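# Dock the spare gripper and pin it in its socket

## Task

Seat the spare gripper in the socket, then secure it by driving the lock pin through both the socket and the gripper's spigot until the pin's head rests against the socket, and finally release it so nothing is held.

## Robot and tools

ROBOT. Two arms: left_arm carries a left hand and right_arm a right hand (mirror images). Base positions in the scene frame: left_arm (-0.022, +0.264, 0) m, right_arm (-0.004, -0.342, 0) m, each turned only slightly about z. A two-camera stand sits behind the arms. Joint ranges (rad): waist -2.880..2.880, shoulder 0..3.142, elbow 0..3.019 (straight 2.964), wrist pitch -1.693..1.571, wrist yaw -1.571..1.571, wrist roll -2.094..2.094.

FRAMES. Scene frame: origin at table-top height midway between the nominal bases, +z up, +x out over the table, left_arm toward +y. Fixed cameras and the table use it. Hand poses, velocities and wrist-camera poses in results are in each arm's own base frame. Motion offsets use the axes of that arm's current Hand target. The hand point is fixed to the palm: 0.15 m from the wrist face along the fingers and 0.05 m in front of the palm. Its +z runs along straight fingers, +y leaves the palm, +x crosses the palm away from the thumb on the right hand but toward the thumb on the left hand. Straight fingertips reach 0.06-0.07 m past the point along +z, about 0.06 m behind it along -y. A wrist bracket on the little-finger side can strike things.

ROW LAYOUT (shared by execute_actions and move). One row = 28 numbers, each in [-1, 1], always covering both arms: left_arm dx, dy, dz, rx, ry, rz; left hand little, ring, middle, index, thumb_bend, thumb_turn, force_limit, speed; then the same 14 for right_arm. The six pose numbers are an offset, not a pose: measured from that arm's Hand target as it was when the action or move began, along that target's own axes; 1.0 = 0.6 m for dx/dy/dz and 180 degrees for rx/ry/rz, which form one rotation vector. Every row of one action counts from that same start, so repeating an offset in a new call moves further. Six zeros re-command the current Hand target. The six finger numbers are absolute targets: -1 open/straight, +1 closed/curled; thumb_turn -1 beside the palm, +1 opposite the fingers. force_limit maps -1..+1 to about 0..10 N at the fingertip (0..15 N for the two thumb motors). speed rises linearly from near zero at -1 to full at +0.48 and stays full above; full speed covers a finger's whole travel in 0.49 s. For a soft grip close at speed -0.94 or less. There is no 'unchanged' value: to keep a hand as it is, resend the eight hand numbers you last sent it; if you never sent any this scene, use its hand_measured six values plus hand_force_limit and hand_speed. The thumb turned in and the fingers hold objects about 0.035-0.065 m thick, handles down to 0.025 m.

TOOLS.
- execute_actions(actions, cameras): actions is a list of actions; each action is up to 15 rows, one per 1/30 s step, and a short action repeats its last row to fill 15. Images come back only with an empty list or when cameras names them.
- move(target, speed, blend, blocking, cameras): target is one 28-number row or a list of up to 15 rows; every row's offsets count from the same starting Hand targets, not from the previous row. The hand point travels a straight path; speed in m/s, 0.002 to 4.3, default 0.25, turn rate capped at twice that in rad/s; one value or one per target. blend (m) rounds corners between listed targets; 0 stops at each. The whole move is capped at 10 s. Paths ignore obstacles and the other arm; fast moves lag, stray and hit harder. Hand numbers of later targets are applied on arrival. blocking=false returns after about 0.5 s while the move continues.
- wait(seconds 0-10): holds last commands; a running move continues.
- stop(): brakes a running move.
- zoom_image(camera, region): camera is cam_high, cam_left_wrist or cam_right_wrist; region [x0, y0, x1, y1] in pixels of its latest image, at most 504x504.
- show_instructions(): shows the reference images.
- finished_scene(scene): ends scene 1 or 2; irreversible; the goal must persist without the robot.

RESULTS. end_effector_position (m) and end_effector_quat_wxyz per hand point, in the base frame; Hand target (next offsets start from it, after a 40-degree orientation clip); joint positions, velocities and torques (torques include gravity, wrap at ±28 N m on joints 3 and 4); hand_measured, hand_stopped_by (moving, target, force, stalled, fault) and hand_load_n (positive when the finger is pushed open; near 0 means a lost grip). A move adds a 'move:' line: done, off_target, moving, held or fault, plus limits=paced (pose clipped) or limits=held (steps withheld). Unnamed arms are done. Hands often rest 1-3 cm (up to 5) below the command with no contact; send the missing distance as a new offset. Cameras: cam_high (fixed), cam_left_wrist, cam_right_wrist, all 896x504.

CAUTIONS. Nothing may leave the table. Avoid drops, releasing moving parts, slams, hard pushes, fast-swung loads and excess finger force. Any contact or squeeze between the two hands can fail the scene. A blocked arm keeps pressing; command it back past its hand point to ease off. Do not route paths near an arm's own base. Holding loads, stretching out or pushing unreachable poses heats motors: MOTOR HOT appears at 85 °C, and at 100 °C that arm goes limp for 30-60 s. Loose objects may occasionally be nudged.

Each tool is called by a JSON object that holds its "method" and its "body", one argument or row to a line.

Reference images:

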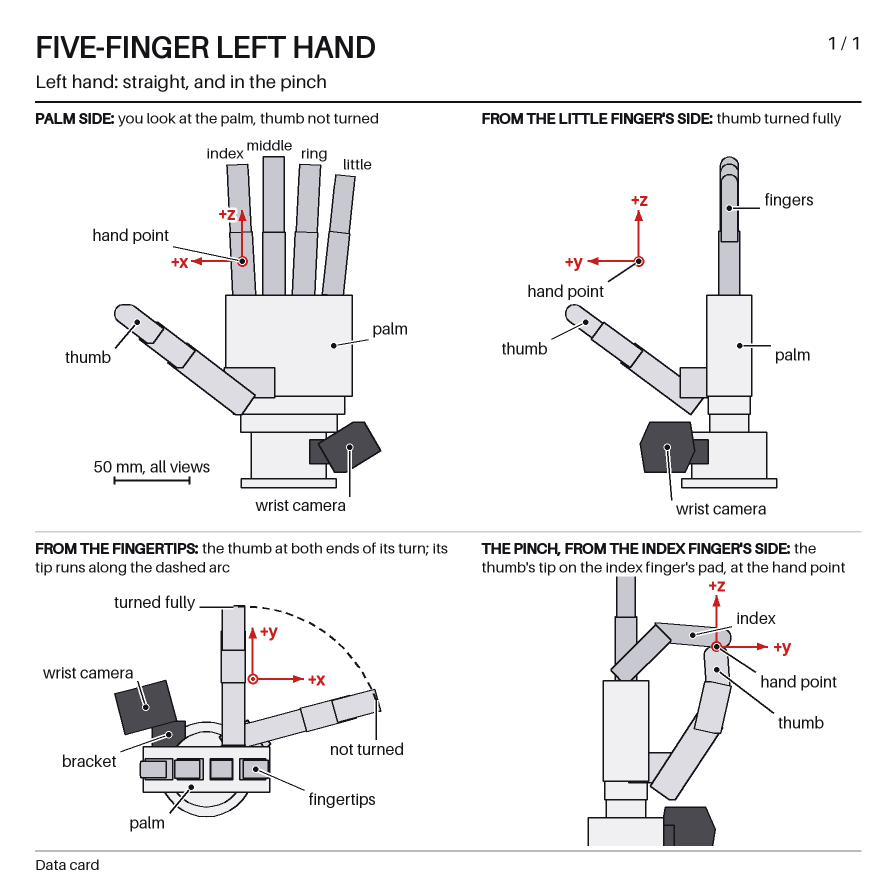

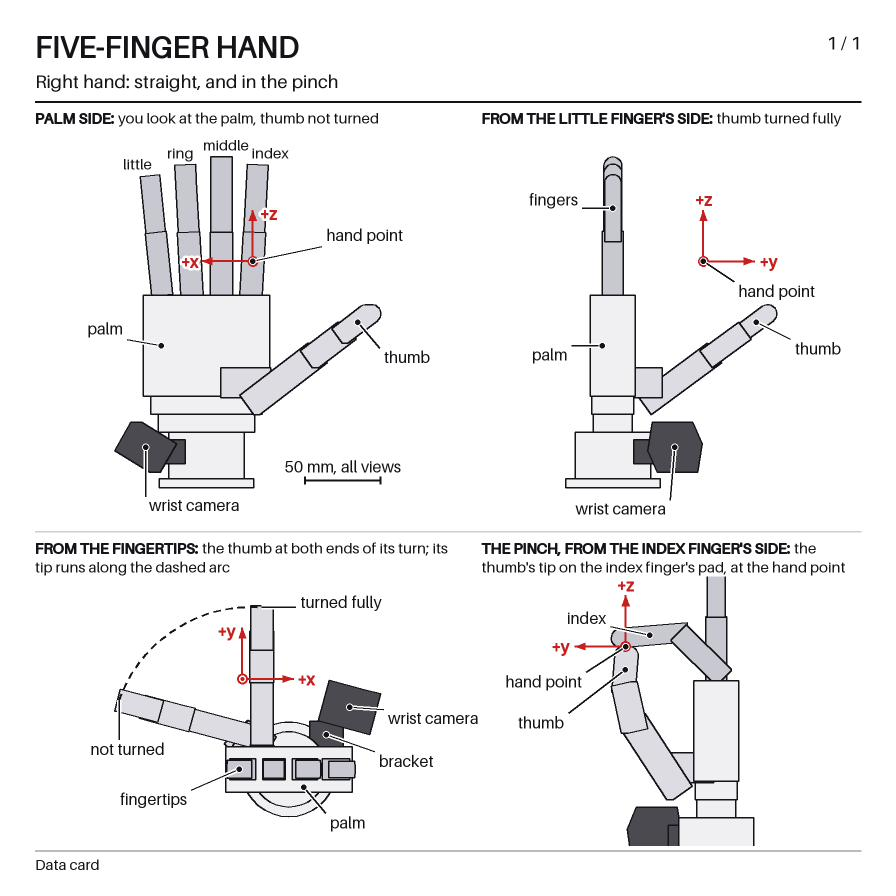

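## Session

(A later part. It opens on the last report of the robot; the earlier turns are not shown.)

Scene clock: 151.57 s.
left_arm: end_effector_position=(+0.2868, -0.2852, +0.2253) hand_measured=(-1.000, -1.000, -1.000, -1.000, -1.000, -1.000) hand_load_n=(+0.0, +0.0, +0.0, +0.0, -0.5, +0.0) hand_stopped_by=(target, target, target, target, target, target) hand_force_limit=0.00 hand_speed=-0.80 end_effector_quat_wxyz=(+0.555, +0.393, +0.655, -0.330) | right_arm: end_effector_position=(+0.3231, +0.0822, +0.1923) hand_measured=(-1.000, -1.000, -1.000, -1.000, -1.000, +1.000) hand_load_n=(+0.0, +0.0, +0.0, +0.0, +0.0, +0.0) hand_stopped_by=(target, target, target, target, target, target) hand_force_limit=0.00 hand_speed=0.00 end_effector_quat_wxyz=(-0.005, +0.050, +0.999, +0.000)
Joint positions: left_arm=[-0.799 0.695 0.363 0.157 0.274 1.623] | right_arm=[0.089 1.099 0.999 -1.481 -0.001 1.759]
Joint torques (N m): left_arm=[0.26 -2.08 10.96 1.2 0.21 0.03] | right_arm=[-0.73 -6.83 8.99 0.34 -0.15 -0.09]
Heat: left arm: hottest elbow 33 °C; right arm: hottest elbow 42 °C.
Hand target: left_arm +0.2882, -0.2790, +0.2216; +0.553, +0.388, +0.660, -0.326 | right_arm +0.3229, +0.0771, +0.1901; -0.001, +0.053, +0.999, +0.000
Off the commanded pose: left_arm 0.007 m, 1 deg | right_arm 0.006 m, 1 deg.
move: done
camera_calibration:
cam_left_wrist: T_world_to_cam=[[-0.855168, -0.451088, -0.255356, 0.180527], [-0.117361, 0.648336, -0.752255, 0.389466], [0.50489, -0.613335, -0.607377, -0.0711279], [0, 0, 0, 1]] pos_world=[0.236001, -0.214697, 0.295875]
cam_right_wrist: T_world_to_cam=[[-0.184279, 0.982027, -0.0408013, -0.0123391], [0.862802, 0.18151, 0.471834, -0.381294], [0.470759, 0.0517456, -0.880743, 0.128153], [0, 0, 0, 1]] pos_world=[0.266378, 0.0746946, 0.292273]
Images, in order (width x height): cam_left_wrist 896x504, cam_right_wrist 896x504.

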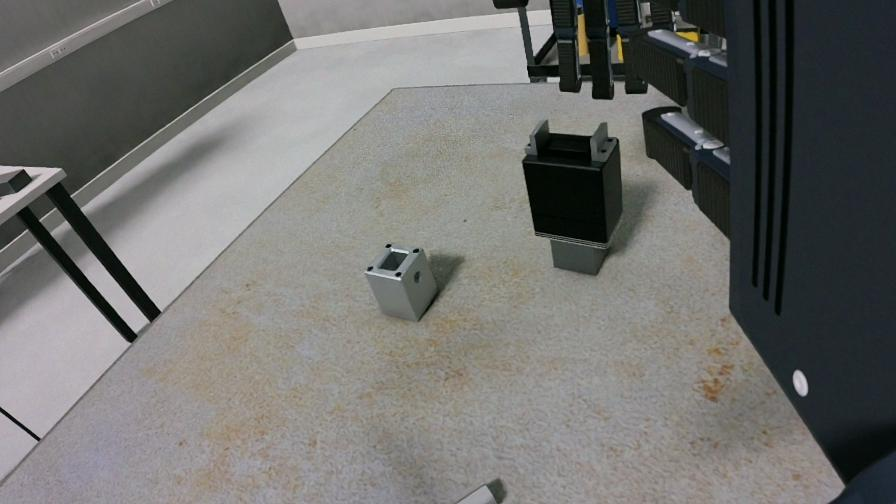

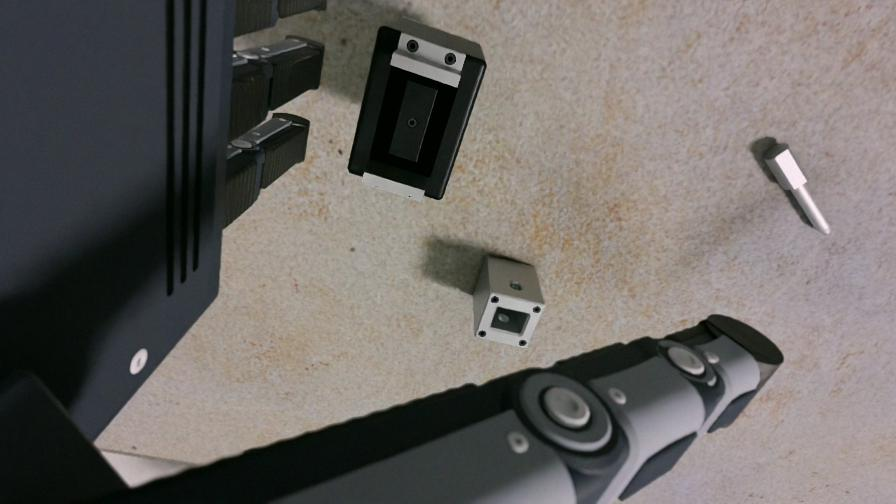

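{"method": "move", "body": {
  "target": [0,0,0,0,0,0,-1,-1,-1,-1,-1,-1,0,-0.8,-0.0035,0,0.1835,0,0,0,-1,-1,-1,-1,-1,1,0,0],
  "speed": 0.12,
  "cameras": ["all"]
}}

{"method": "zoom_image", "body": {
  "camera": "cam_right_wrist",
  "region": [200, 0, 600, 300]
}}

{"method": "zoom_image", "body": {
  "camera": "cam_left_wrist",
  "region": [500, 0, 720, 300]
}}

{"method": "zoom_image", "body": {
  "camera": "cam_high",
  "region": [240, 250, 420, 400]
}}

Scene clock: 156.13 s.
left_arm: end_effector_position=(+0.2868, -0.2852, +0.2253) hand_measured=(-1.000, -1.000, -1.000, -1.000, -1.000, -1.000) hand_load_n=(+0.0, +0.0, +0.0, +0.0, +0.0, +0.0) hand_stopped_by=(target, target, target, target, target, target) hand_force_limit=0.00 hand_speed=-0.80 end_effector_quat_wxyz=(+0.555, +0.393, +0.655, -0.330) | right_arm: end_effector_position=(+0.3257, +0.0820, +0.0875) hand_measured=(-1.000, -1.000, -1.000, -1.000, -1.000, +1.000) hand_load_n=(+0.0, +0.0, -0.5, +0.0, +0.0, +0.0) hand_stopped_by=(target, target, target, target, target, target) hand_force_limit=0.00 hand_speed=0.00 end_effector_quat_wxyz=(+0.005, +0.049, +0.999, +0.001)
Joint positions: left_arm=[-0.799 0.695 0.363 0.157 0.274 1.623] | right_arm=[0.088 1.17 0.765 -1.156 -0.001 1.757]
Joint torques (N m): left_arm=[0.38 -2.08 10.96 1.22 0.21 0.01] | right_arm=[-0.97 -5.54 8.38 0.28 -0.18 -0.11]
Heat: left arm: hottest elbow 33 °C; right arm: hottest elbow 42 °C.
Hand target: left_arm +0.2882, -0.2790, +0.2216; +0.553, +0.388, +0.660, -0.326 | right_arm +0.3250, +0.0769, +0.0800; +0.000, +0.053, +0.999, +0.000
Off the commanded pose: left_arm 0.007 m, 1 deg | right_arm 0.009 m, 1 deg.
move: done
camera_calibration:
cam_left_wrist: T_world_to_cam=[[-0.855168, -0.451088, -0.255356, 0.180527], [-0.117361, 0.648336, -0.752255, 0.389466], [0.50489, -0.613335, -0.607377, -0.0711279], [0, 0, 0, 1]] pos_world=[0.236001, -0.214697, 0.295875]
cam_right_wrist: T_world_to_cam=[[-0.183842, 0.982032, -0.0426135, -0.0159175], [0.853828, 0.18102, 0.488068, -0.332451], [0.487012, 0.0533426, -0.871765, 0.0285081], [0, 0, 0, 1]] pos_world=[0.267046, 0.0742909, 0.186433]

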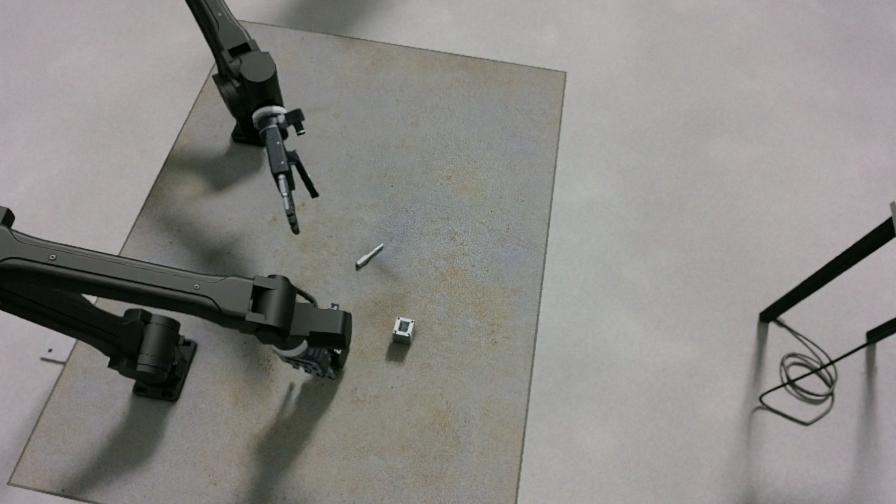

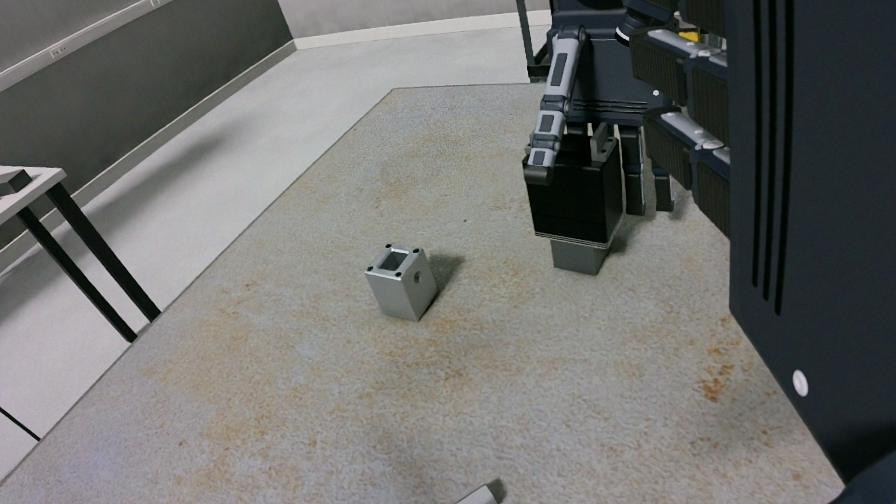

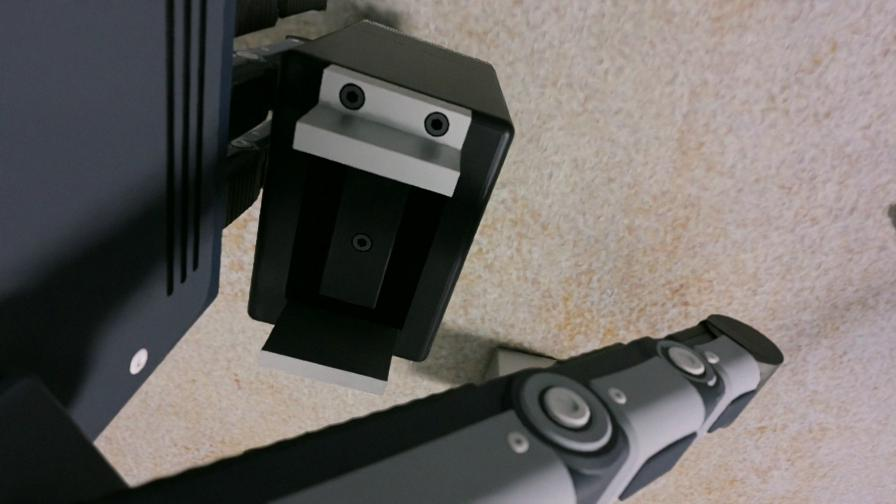

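Scaled by 1.260 from the camera's 896x504 image, which has a finer 1280x720 frame.

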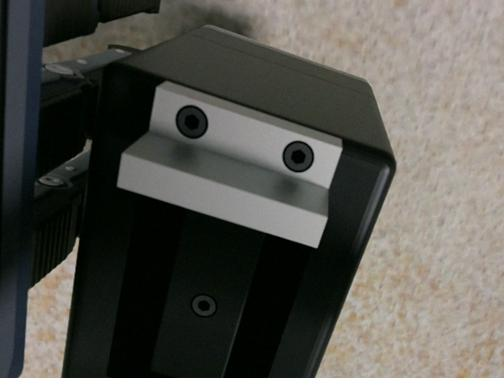

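Scaled by 1.680 from the camera's 896x504 image, which has a finer 1280x720 frame.

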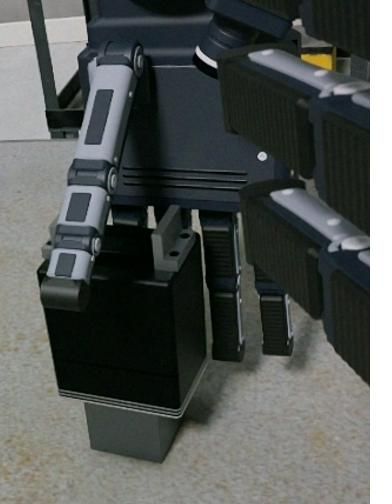

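Scaled by 2.800 from the camera's 896x504 image, which has a finer 1280x720 frame.

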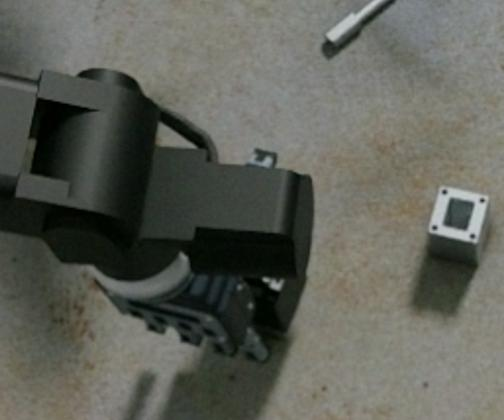

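{"method": "move", "body": {
  "target": [0,0,0,0,0,0,-1,-1,-1,-1,-1,-1,0,-0.8,0,0.0155,0.0125,0,0,0,-1,-1,-1,-1,-1,1,0,0],
  "speed": 0.05,
  "cameras": ["cam_right_wrist", "cam_left_wrist"]
}}

{"method": "zoom_image", "body": {
  "camera": "cam_right_wrist",
  "region": [200, 0, 600, 400]
}}

{"method": "zoom_image", "body": {
  "camera": "cam_left_wrist",
  "region": [500, 0, 720, 300]
}}

Scene clock: 160.43 s.
left_arm: end_effector_position=(+0.2868, -0.2852, +0.2253) hand_measured=(-1.000, -1.000, -1.000, -1.000, -1.000, -1.000) hand_load_n=(+0.0, +0.0, +0.0, +0.0, +0.0, +0.0) hand_stopped_by=(target, target, target, target, target, target) hand_force_limit=0.00 hand_speed=-0.80 end_effector_quat_wxyz=(+0.555, +0.393, +0.655, -0.330) | right_arm: end_effector_position=(+0.3287, +0.0824, +0.0809) hand_measured=(-1.000, -1.000, -1.000, -1.000, -1.000, +1.000) hand_load_n=(+0.0, +0.0, +0.0, +0.0, +0.0, +0.0) hand_stopped_by=(target, target, target, target, target, target) hand_force_limit=0.00 hand_speed=0.00 end_effector_quat_wxyz=(+0.006, +0.055, +0.998, +0.001)
Joint positions: left_arm=[-0.799 0.695 0.363 0.157 0.274 1.623] | right_arm=[0.09 1.184 0.757 -1.132 -0.001 1.771]
Joint torques (N m): left_arm=[0.56 -2.2 10.93 1.2 0.21 0.02] | right_arm=[2.2 -5.36 8.28 0.32 -0.16 0.09]
Heat: left arm: hottest elbow 33 °C; right arm: hottest elbow 41 °C.
Hand target: left_arm +0.2882, -0.2790, +0.2216; +0.553, +0.388, +0.660, -0.326 | right_arm +0.3259, +0.0862, +0.0725; +0.000, +0.053, +0.999, +0.000
Off the commanded pose: left_arm 0.007 m, 1 deg | right_arm 0.010 m, 1 deg.
move: done
camera_calibration:
cam_left_wrist: T_world_to_cam=[[-0.855168, -0.451088, -0.255356, 0.180527], [-0.117361, 0.648336, -0.752255, 0.389466], [0.50489, -0.613335, -0.607377, -0.0711279], [0, 0, 0, 1]] pos_world=[0.236001, -0.214697, 0.295875]
cam_right_wrist: T_world_to_cam=[[-0.172586, 0.98407, -0.0426606, -0.019997], [0.854723, 0.171146, 0.490059, -0.331494], [0.489554, 0.0481146, -0.870645, 0.0207079], [0, 0, 0, 1]] pos_world=[0.269746, 0.0754159, 0.179628]
Images, in order (width x height): cam_left_wrist 896x504, cam_right_wrist 896x504.

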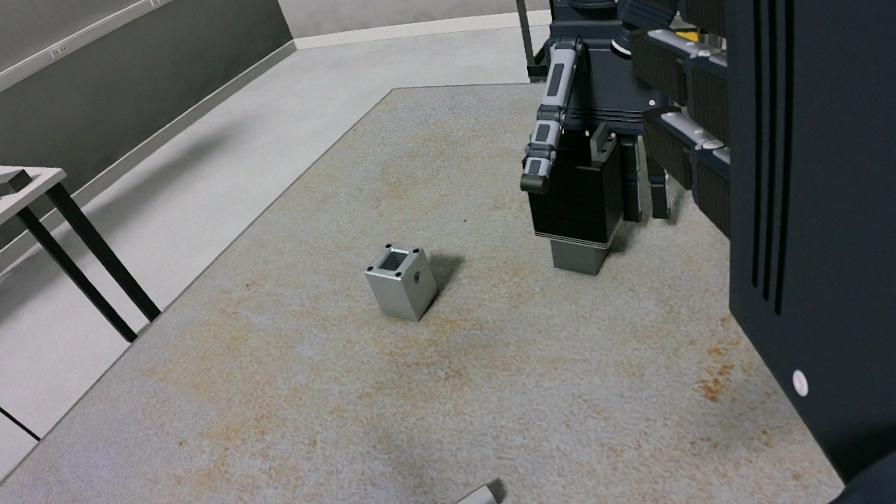

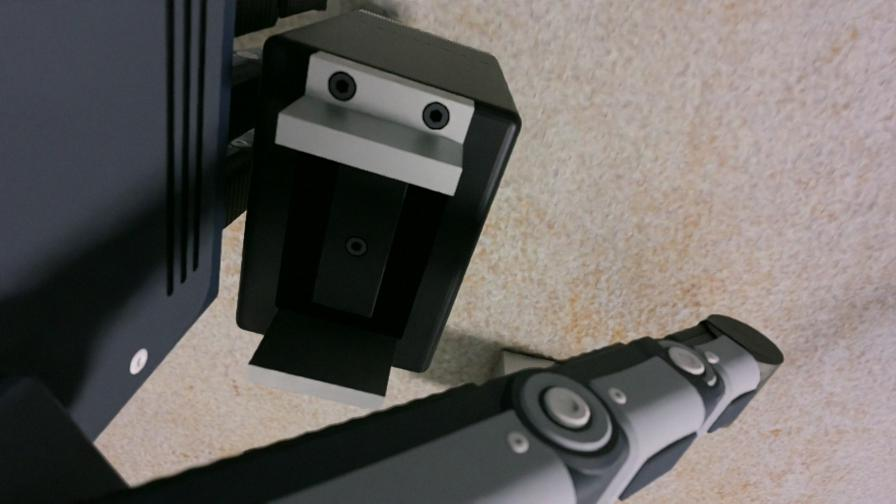

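Scaled by 1.260 from the camera's 896x504 image, which has a finer 1280x720 frame.

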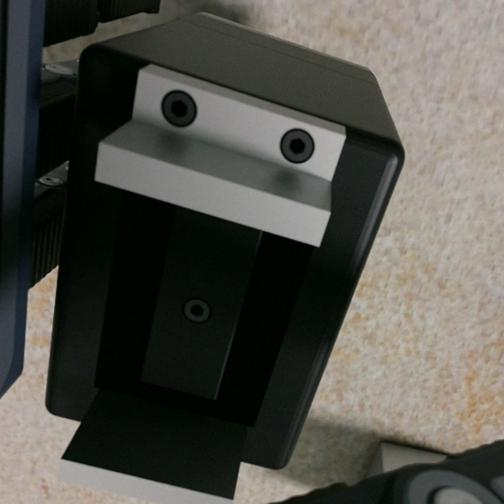

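Scaled by 1.680 from the camera's 896x504 image, which has a finer 1280x720 frame.

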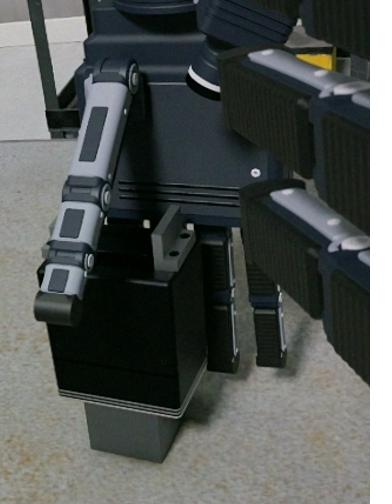

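{"method": "move", "body": {
  "target": [0,0,0,0,0,0,-1,-1,-1,-1,-1,-1,0,-0.8,0.006,0.0105,0,0,0,0,-1,-1,-1,-1,-1,1,0,0],
  "speed": 0.05,
  "cameras": ["cam_right_wrist"]
}}

{"method": "zoom_image", "body": {
  "camera": "cam_right_wrist",
  "region": [200, 0, 600, 400]
}}

Scene clock: 163.43 s.
left_arm: end_effector_position=(+0.2868, -0.2852, +0.2253) hand_measured=(-1.000, -1.000, -1.000, -1.000, -1.000, -1.000) hand_load_n=(+0.0, +0.0, +0.0, +0.0, +0.0, +0.0) hand_stopped_by=(target, target, target, target, target, target) hand_force_limit=0.00 hand_speed=-0.80 end_effector_quat_wxyz=(+0.555, +0.393, +0.655, -0.330) | right_arm: end_effector_position=(+0.3280, +0.0884, +0.0806) hand_measured=(-1.000, -1.000, -1.000, -1.000, -1.000, +1.000) hand_load_n=(+0.0, +0.0, +0.0, +0.0, +0.0, +0.0) hand_stopped_by=(target, target, target, target, target, target) hand_force_limit=0.00 hand_speed=0.00 end_effector_quat_wxyz=(+0.005, +0.056, +0.998, +0.001)
Joint positions: left_arm=[-0.799 0.695 0.363 0.157 0.274 1.623] | right_arm=[0.111 1.184 0.756 -1.131 -0.001 1.794]
Joint torques (N m): left_arm=[0.44 -2.02 10.93 1.17 0.22 0.03] | right_arm=[2.02 -5.83 7.97 0.29 -0.15 0.08]
Heat: left arm: hottest elbow 33 °C; right arm: hottest elbow 41 °C.
Hand target: left_arm +0.2882, -0.2790, +0.2216; +0.553, +0.388, +0.660, -0.326 | right_arm +0.3232, +0.0929, +0.0726; +0.000, +0.053, +0.999, +0.000
Off the commanded pose: left_arm 0.007 m, 1 deg | right_arm 0.011 m, 1 deg.
move: off_target (right_arm)
camera_calibration:
cam_right_wrist: T_world_to_cam=[[-0.17028, 0.984482, -0.0424349, -0.0268283], [0.855298, 0.169048, 0.489783, -0.331778], [0.489356, 0.047106, -0.870811, 0.0207479], [0, 0, 0, 1]] pos_world=[0.269048, 0.0815209, 0.179428]
Images, in order (width x height): cam_right_wrist 896x504.

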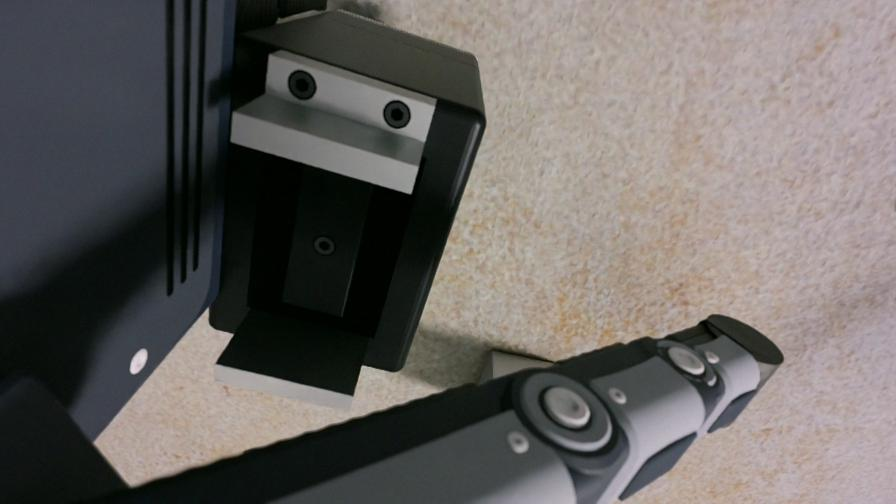

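Scaled by 1.260 from the camera's 896x504 image, which has a finer 1280x720 frame.

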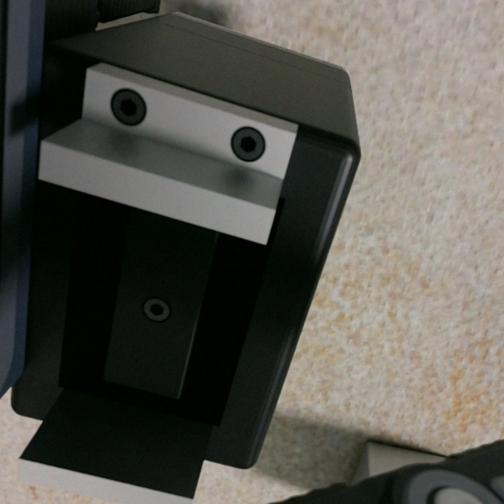

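{"method": "move", "body": {
  "target": [0,0,0,0,0,0,-1,-1,-1,-1,-1,-1,0,-0.8,0.002,0.0075,0,0,0,0,-1,-1,-1,-1,-1,1,0,0],
  "speed": 0.05,
  "cameras": ["cam_right_wrist"]
}}

Scene clock: 165.90 s.
left_arm: end_effector_position=(+0.2868, -0.2852, +0.2253) hand_measured=(-1.000, -1.000, -1.000, -1.000, -1.000, -1.000) hand_load_n=(+0.0, +0.0, +0.0, +0.0, +0.0, +0.0) hand_stopped_by=(target, target, target, target, target, target) hand_force_limit=0.00 hand_speed=-0.80 end_effector_quat_wxyz=(+0.555, +0.393, +0.655, -0.330) | right_arm: end_effector_position=(+0.3276, +0.0925, +0.0806) hand_measured=(-1.000, -1.000, -1.000, -1.000, -1.000, +1.000) hand_load_n=(+0.0, +0.0, +0.5, +0.0, +0.0, +0.0) hand_stopped_by=(target, target, target, target, target, target) hand_force_limit=0.00 hand_speed=0.00 end_effector_quat_wxyz=(+0.005, +0.057, +0.998, +0.001)
Joint positions: left_arm=[-0.799 0.695 0.363 0.157 0.274 1.623] | right_arm=[0.125 1.184 0.756 -1.131 -0.001 1.81]
Joint torques (N m): left_arm=[0.38 -1.96 10.95 1.21 0.21 0.03] | right_arm=[2.14 -5.77 7.84 0.31 -0.18 0.06]
Heat: left arm: hottest elbow 33 °C; right arm: hottest elbow 41 °C.
Hand target: left_arm +0.2882, -0.2790, +0.2216; +0.553, +0.388, +0.660, -0.326 | right_arm +0.3224, +0.0975, +0.0726; +0.000, +0.053, +0.999, +0.000
Off the commanded pose: left_arm 0.007 m, 1 deg | right_arm 0.011 m, 1 deg.
move: off_target (right_arm)
camera_calibration:
cam_right_wrist: T_world_to_cam=[[-0.168795, 0.98473, -0.042606, -0.0314243], [0.8556, 0.167847, 0.48967, -0.332105], [0.489344, 0.0462001, -0.870867, 0.0208364], [0, 0, 0, 1]] pos_world=[0.268649, 0.0857247, 0.179429]
Images, in order (width x height): cam_right_wrist 896x504.

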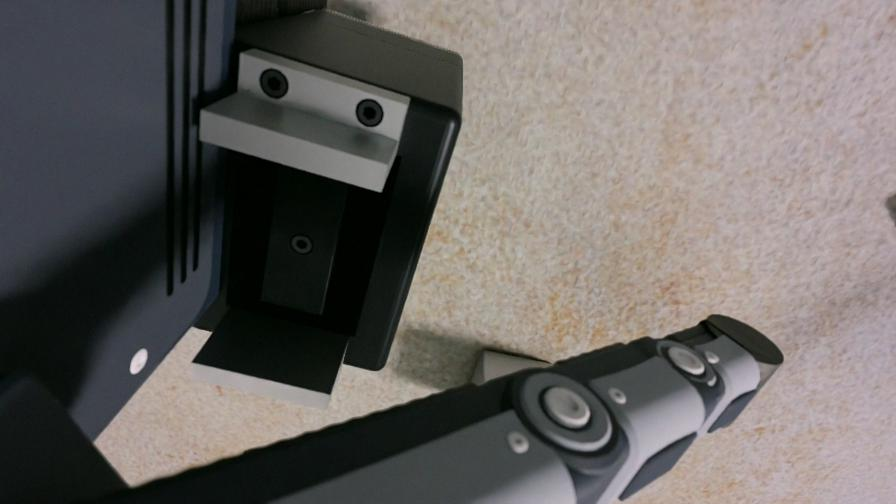

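{"method": "move", "body": {
  "target": [0,0,0,0,0,0,-1,-1,-1,-1,-1,-1,0,-0.8,0,0,0,0,0,0,-1,-1,-1,-1,0.6,1,0.2,-0.85],
  "cameras": ["all"]
}}

{"method": "zoom_image", "body": {
  "camera": "cam_left_wrist",
  "region": [500, 0, 720, 300]
}}

Scene clock: 173.93 s.
left_arm: end_effector_position=(+0.2868, -0.2852, +0.2253) hand_measured=(-1.000, -1.000, -1.000, -1.000, -1.000, -1.000) hand_load_n=(+0.0, +0.0, +0.0, +0.0, +0.0, +0.0) hand_stopped_by=(target, target, target, target, target, target) hand_force_limit=0.00 hand_speed=-0.80 end_effector_quat_wxyz=(+0.555, +0.393, +0.655, -0.330) | right_arm: end_effector_position=(+0.3275, +0.0931, +0.0806) hand_measured=(-1.000, -1.000, -1.000, -1.000, +0.052, +1.000) hand_load_n=(+0.0, +0.0, +0.0, +0.5, +3.5, +0.0) hand_stopped_by=(target, target, target, target, moving, target) hand_force_limit=0.20 hand_speed=-0.85 end_effector_quat_wxyz=(+0.005, +0.057, +0.998, +0.001)
Joint positions: left_arm=[-0.799 0.695 0.363 0.157 0.274 1.623] | right_arm=[0.127 1.184 0.756 -1.131 -0.001 1.812]
Joint torques (N m): left_arm=[0.5 -2.08 10.93 1.2 0.21 0.02] | right_arm=[2.55 -5.89 8.02 0.34 -0.18 0.07]
Heat: left arm: hottest elbow 33 °C; right arm: hottest elbow 41 °C.
Hand target: left_arm +0.2882, -0.2790, +0.2216; +0.553, +0.388, +0.660, -0.326 | right_arm +0.3224, +0.0975, +0.0726; +0.000, +0.053, +0.999, +0.000
Off the commanded pose: left_arm 0.007 m, 1 deg | right_arm 0.010 m, 1 deg.
move: moving (right_arm; no rest 5 s after the path's end)
camera_calibration:
cam_left_wrist: T_world_to_cam=[[-0.855168, -0.451088, -0.255356, 0.180527], [-0.117361, 0.648336, -0.752255, 0.389466], [0.50489, -0.613335, -0.607377, -0.0711279], [0, 0, 0, 1]] pos_world=[0.236001, -0.214697, 0.295875]
cam_right_wrist: T_world_to_cam=[[-0.168795, 0.98473, -0.042606, -0.0319336], [0.8556, 0.167847, 0.48967, -0.332103], [0.489344, 0.0462001, -0.870867, 0.0208623], [0, 0, 0, 1]] pos_world=[0.268549, 0.0862247, 0.179429]

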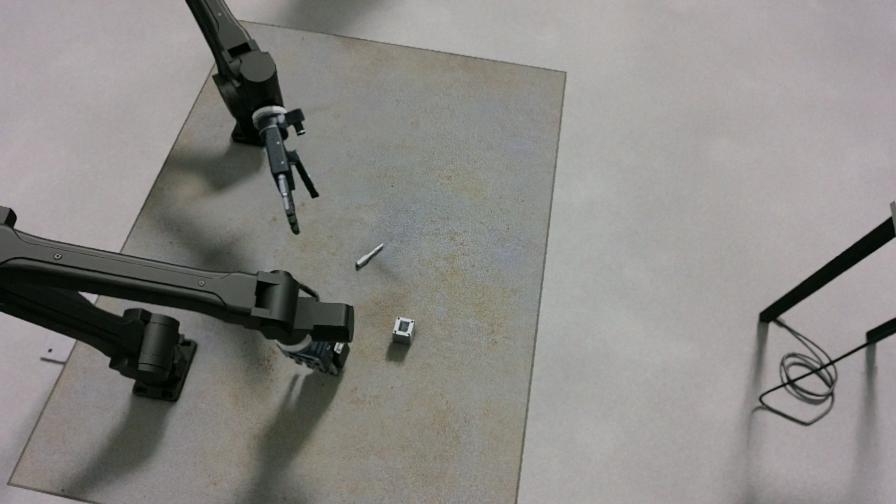

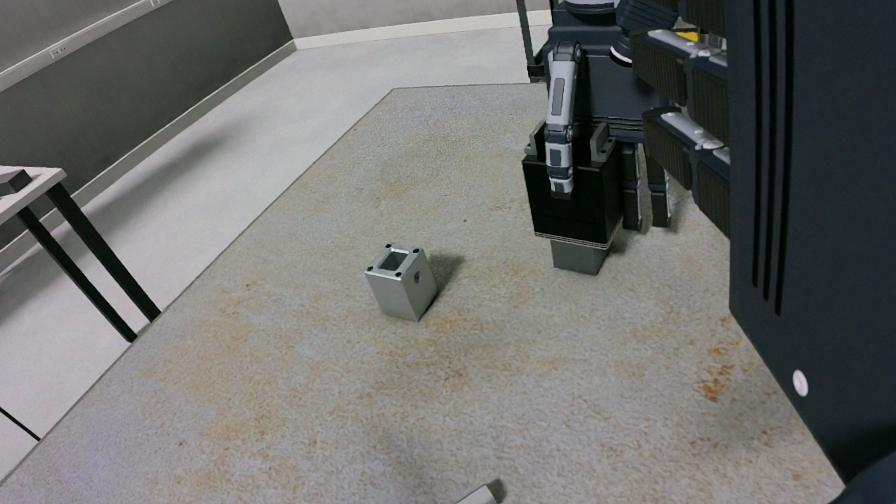

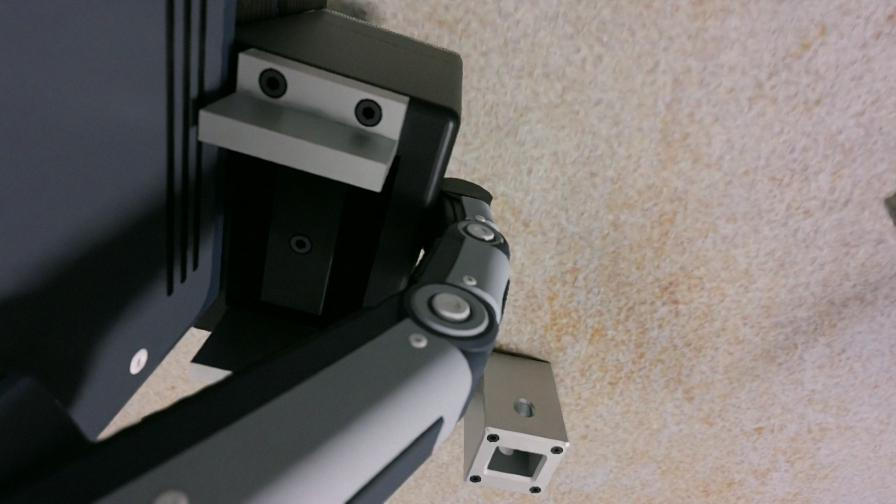

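Scaled by 1.680 from the camera's 896x504 image, which has a finer 1280x720 frame.

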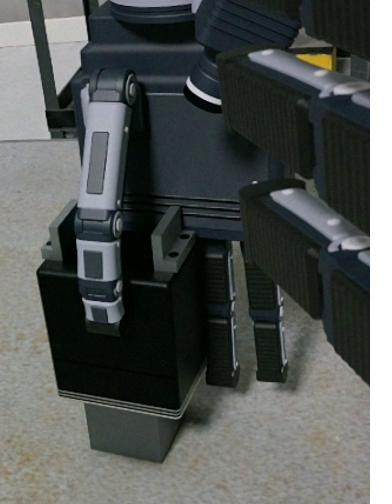

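{"method": "wait", "body": {
  "seconds": 2
}}

Scene clock: 177.13 s.
left_arm: end_effector_position=(+0.2868, -0.2852, +0.2253) hand_measured=(-1.000, -1.000, -1.000, -1.000, -1.000, -1.000) hand_load_n=(+0.0, +0.0, +0.0, +0.0, +0.0, +0.0) hand_stopped_by=(target, target, target, target, target, target) hand_force_limit=0.00 hand_speed=-0.80 end_effector_quat_wxyz=(+0.555, +0.393, +0.655, -0.330) | right_arm: end_effector_position=(+0.3275, +0.0932, +0.0806) hand_measured=(-1.000, -1.000, -1.000, -1.000, +0.074, +1.000) hand_load_n=(+0.5, +0.0, +0.0, +1.0, +10.0, -1.0) hand_stopped_by=(target, target, target, target, force, target) hand_force_limit=0.20 hand_speed=-0.85 end_effector_quat_wxyz=(+0.005, +0.057, +0.998, +0.001)
Joint positions: left_arm=[-0.799 0.695 0.363 0.157 0.274 1.623] | right_arm=[0.128 1.184 0.756 -1.131 -0.001 1.813]
Joint torques (N m): left_arm=[0.5 -2.26 10.96 1.16 0.22 0.02] | right_arm=[2.14 -5.6 8.01 0.46 -0.18 0.05]
Heat: left arm: hottest elbow 33 °C; right arm: hottest elbow 41 °C.
Hand target: left_arm +0.2882, -0.2790, +0.2216; +0.553, +0.388, +0.660, -0.326 | right_arm +0.3224, +0.0975, +0.0726; +0.000, +0.053, +0.999, +0.000
Off the commanded pose: left_arm 0.007 m, 1 deg | right_arm 0.010 m, 1 deg.
wait: 2.00 s; at rest from the start

{"method": "move", "body": {
  "target": [0,0,0,0,0,0,-1,-1,-1,-1,-1,-1,0,-0.8,0,0,-0.12,0,0,0,-1,-1,-1,-1,0.6,1,0.2,-0.85],
  "speed": 0.08,
  "cameras": ["all"]
}}

{"method": "zoom_image", "body": {
  "camera": "cam_left_wrist",
  "region": [500, 0, 720, 300]
}}

Scene clock: 180.97 s.
left_arm: end_effector_position=(+0.2868, -0.2852, +0.2253) hand_measured=(-1.000, -1.000, -1.000, -1.000, -1.000, -1.000) hand_load_n=(+0.0, +0.0, +0.0, +0.0, +0.0, +0.0) hand_stopped_by=(target, target, target, target, target, target) hand_force_limit=0.00 hand_speed=-0.80 end_effector_quat_wxyz=(+0.555, +0.393, +0.655, -0.330) | right_arm: end_effector_position=(+0.3087, +0.0910, +0.1255) hand_measured=(-1.000, -1.000, -1.000, -1.000, +0.076, +1.000) hand_load_n=(-0.5, +0.0, +0.0, +0.0, +0.0, +0.0) hand_stopped_by=(target, target, target, target, force, target) hand_force_limit=0.20 hand_speed=-0.85 end_effector_quat_wxyz=(-0.018, +0.062, +0.998, -0.003)
Joint positions: left_arm=[-0.799 0.695 0.363 0.157 0.274 1.623] | right_arm=[0.13 1.113 0.834 -1.328 -0.001 1.826]
Joint torques (N m): left_arm=[0.38 -2.14 10.93 1.18 0.22 0.01] | right_arm=[1.9 -6.01 13.89 -0.55 -0.18 -0.05]
Heat: left arm: hottest elbow 33 °C; right arm: hottest elbow 41 °C.
Hand target: left_arm +0.2882, -0.2790, +0.2216; +0.553, +0.388, +0.660, -0.326 | right_arm +0.3224, +0.0974, +0.1445; -0.001, +0.053, +0.999, +0.000
Off the commanded pose: left_arm 0.007 m, 1 deg | right_arm 0.024 m, 2 deg.
move: off_target (right_arm)
camera_calibration:
cam_left_wrist: T_world_to_cam=[[-0.855168, -0.451088, -0.255356, 0.180527], [-0.117361, 0.648336, -0.752255, 0.389466], [0.50489, -0.613335, -0.607377, -0.0711279], [0, 0, 0, 1]] pos_world=[0.236001, -0.214697, 0.295875]
cam_right_wrist: T_world_to_cam=[[-0.160228, 0.986226, -0.0410514, -0.0342146], [0.879331, 0.161509, 0.447986, -0.33911], [0.448445, 0.0356821, -0.893098, 0.0855646], [0, 0, 0, 1]] pos_world=[0.254337, 0.0854594, 0.226929]

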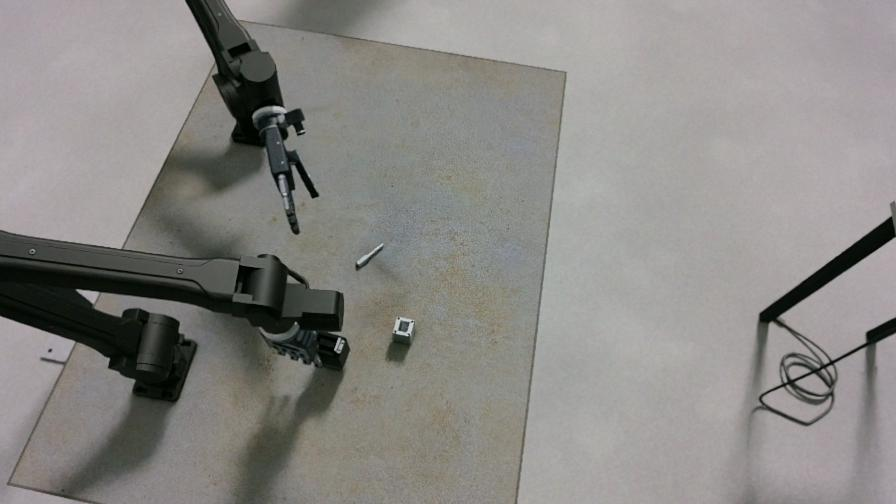

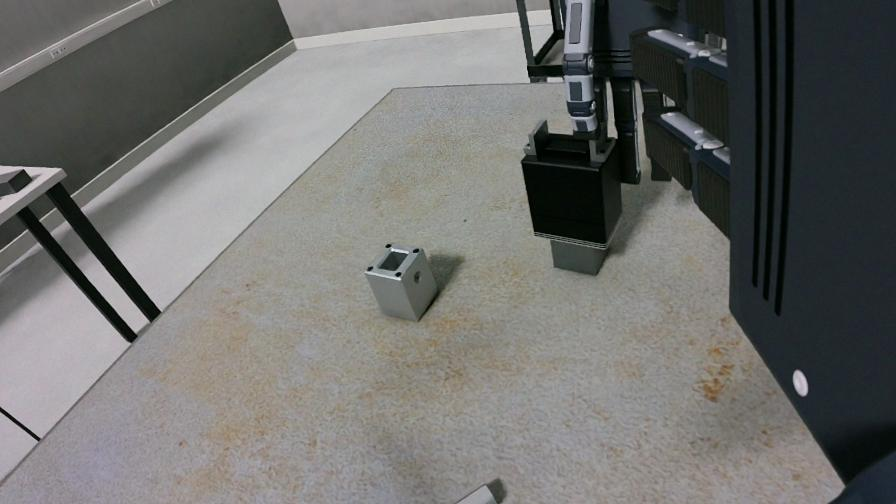

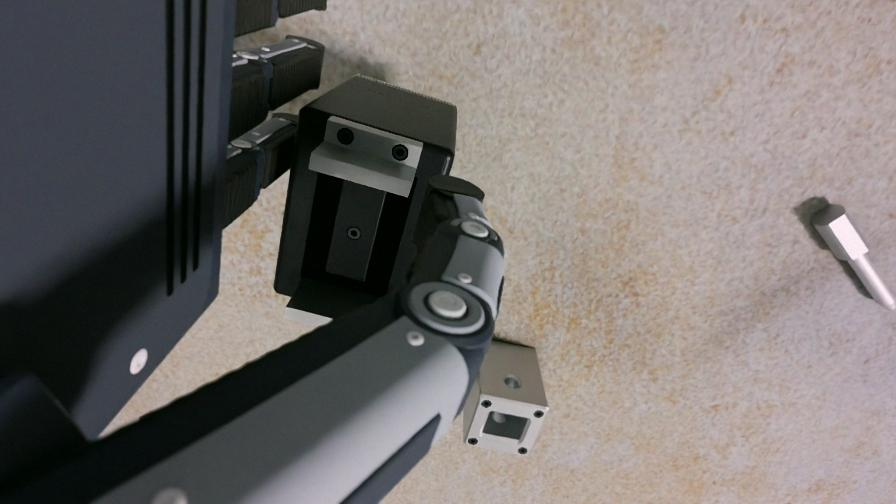

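Scaled by 1.680 from the camera's 896x504 image, which has a finer 1280x720 frame.

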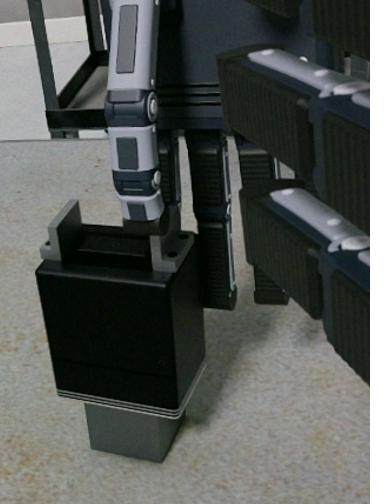

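{"method": "move", "body": {
  "target": [
    [0,0,0,0,0,0,-1,-1,-1,-1,-1,-1,0,-0.8,-0.007,-0.0083,0,0,0,0,-1,-1,-1,-1,-0.5,1,0.2,-0.3],
    [0,0,0,0,0,0,-1,-1,-1,-1,-1,-1,0,-0.8,-0.007,-0.0083,0.1308,0,0,0,-1,-1,-1,-1,-0.5,1,0.2,-0.3]
  ],
  "speed": 0.1,
  "cameras": ["all"]
}}

{"method": "zoom_image", "body": {
  "camera": "cam_left_wrist",
  "region": [500, 0, 720, 300]
}}

Scene clock: 189.20 s.
left_arm: end_effector_position=(+0.2868, -0.2852, +0.2253) hand_measured=(-1.000, -1.000, -1.000, -1.000, -1.000, -1.000) hand_load_n=(+0.0, +0.0, +0.0, +0.0, +0.0, +0.0) hand_stopped_by=(target, target, target, target, target, target) hand_force_limit=0.00 hand_speed=-0.80 end_effector_quat_wxyz=(+0.555, +0.393, +0.655, -0.330) | right_arm: end_effector_position=(+0.3266, +0.0936, +0.0800) hand_measured=(-1.000, -1.000, -1.000, -1.000, -0.500, +1.000) hand_load_n=(+0.0, +0.0, +0.0, +0.0, +0.0, +0.0) hand_stopped_by=(target, target, target, target, target, target) hand_force_limit=0.20 hand_speed=-0.30 end_effector_quat_wxyz=(+0.006, +0.053, +0.999, +0.000)
Joint positions: left_arm=[-0.799 0.695 0.363 0.157 0.274 1.623] | right_arm=[0.13 1.183 0.754 -1.13 0.002 1.808]
Joint torques (N m): left_arm=[0.21 -2.08 10.92 1.2 0.22 0.02] | right_arm=[-0.03 -4.42 7.58 1.03 -0.28 -0.1]
Heat: left arm: hottest elbow 33 °C; right arm: hottest elbow 42 °C.
Hand target: left_arm +0.2882, -0.2790, +0.2216; +0.553, +0.388, +0.660, -0.326 | right_arm +0.3259, +0.0921, +0.0660; -0.001, +0.053, +0.999, +0.000
Off the commanded pose: left_arm 0.007 m, 1 deg | right_arm 0.014 m, 1 deg.
move: off_target (right_arm)
camera_calibration:
cam_left_wrist: T_world_to_cam=[[-0.855168, -0.451088, -0.255356, 0.180527], [-0.117361, 0.648336, -0.752255, 0.389466], [0.50489, -0.613335, -0.607377, -0.0711279], [0, 0, 0, 1]] pos_world=[0.236001, -0.214697, 0.295875]
cam_right_wrist: T_world_to_cam=[[-0.17584, 0.983362, -0.045603, -0.0299548], [0.854157, 0.175438, 0.489528, -0.331347], [0.489384, 0.0471264, -0.870794, 0.0206582], [0, 0, 0, 1]] pos_world=[0.267645, 0.0866136, 0.178826]

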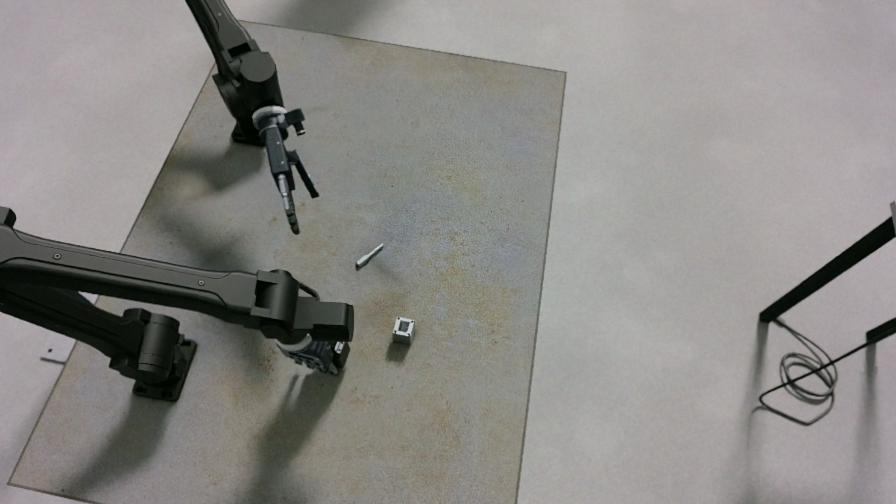

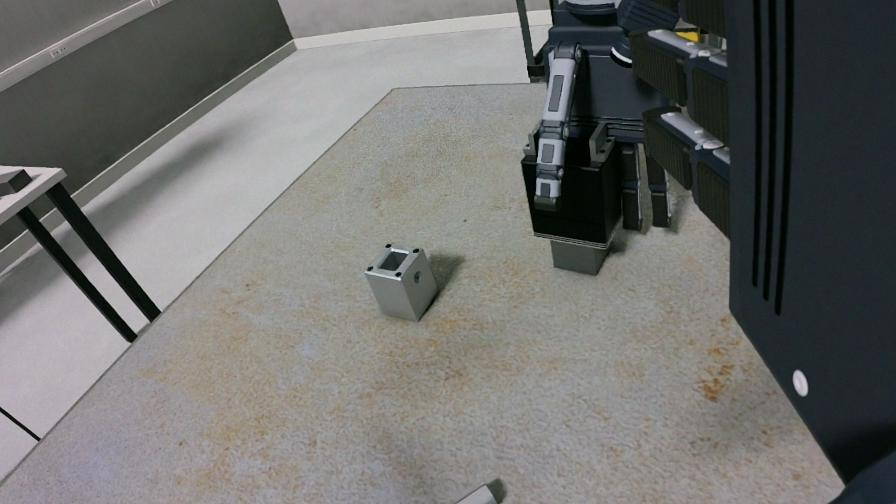

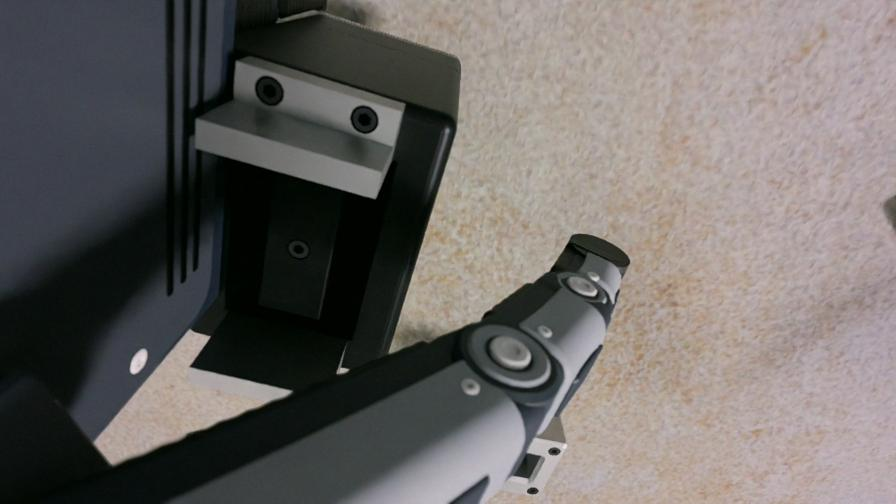

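Scaled by 1.680 from the camera's 896x504 image, which has a finer 1280x720 frame.

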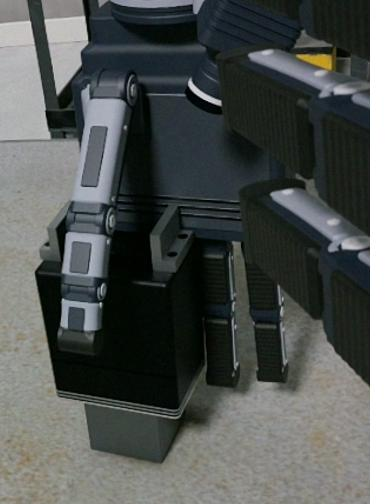

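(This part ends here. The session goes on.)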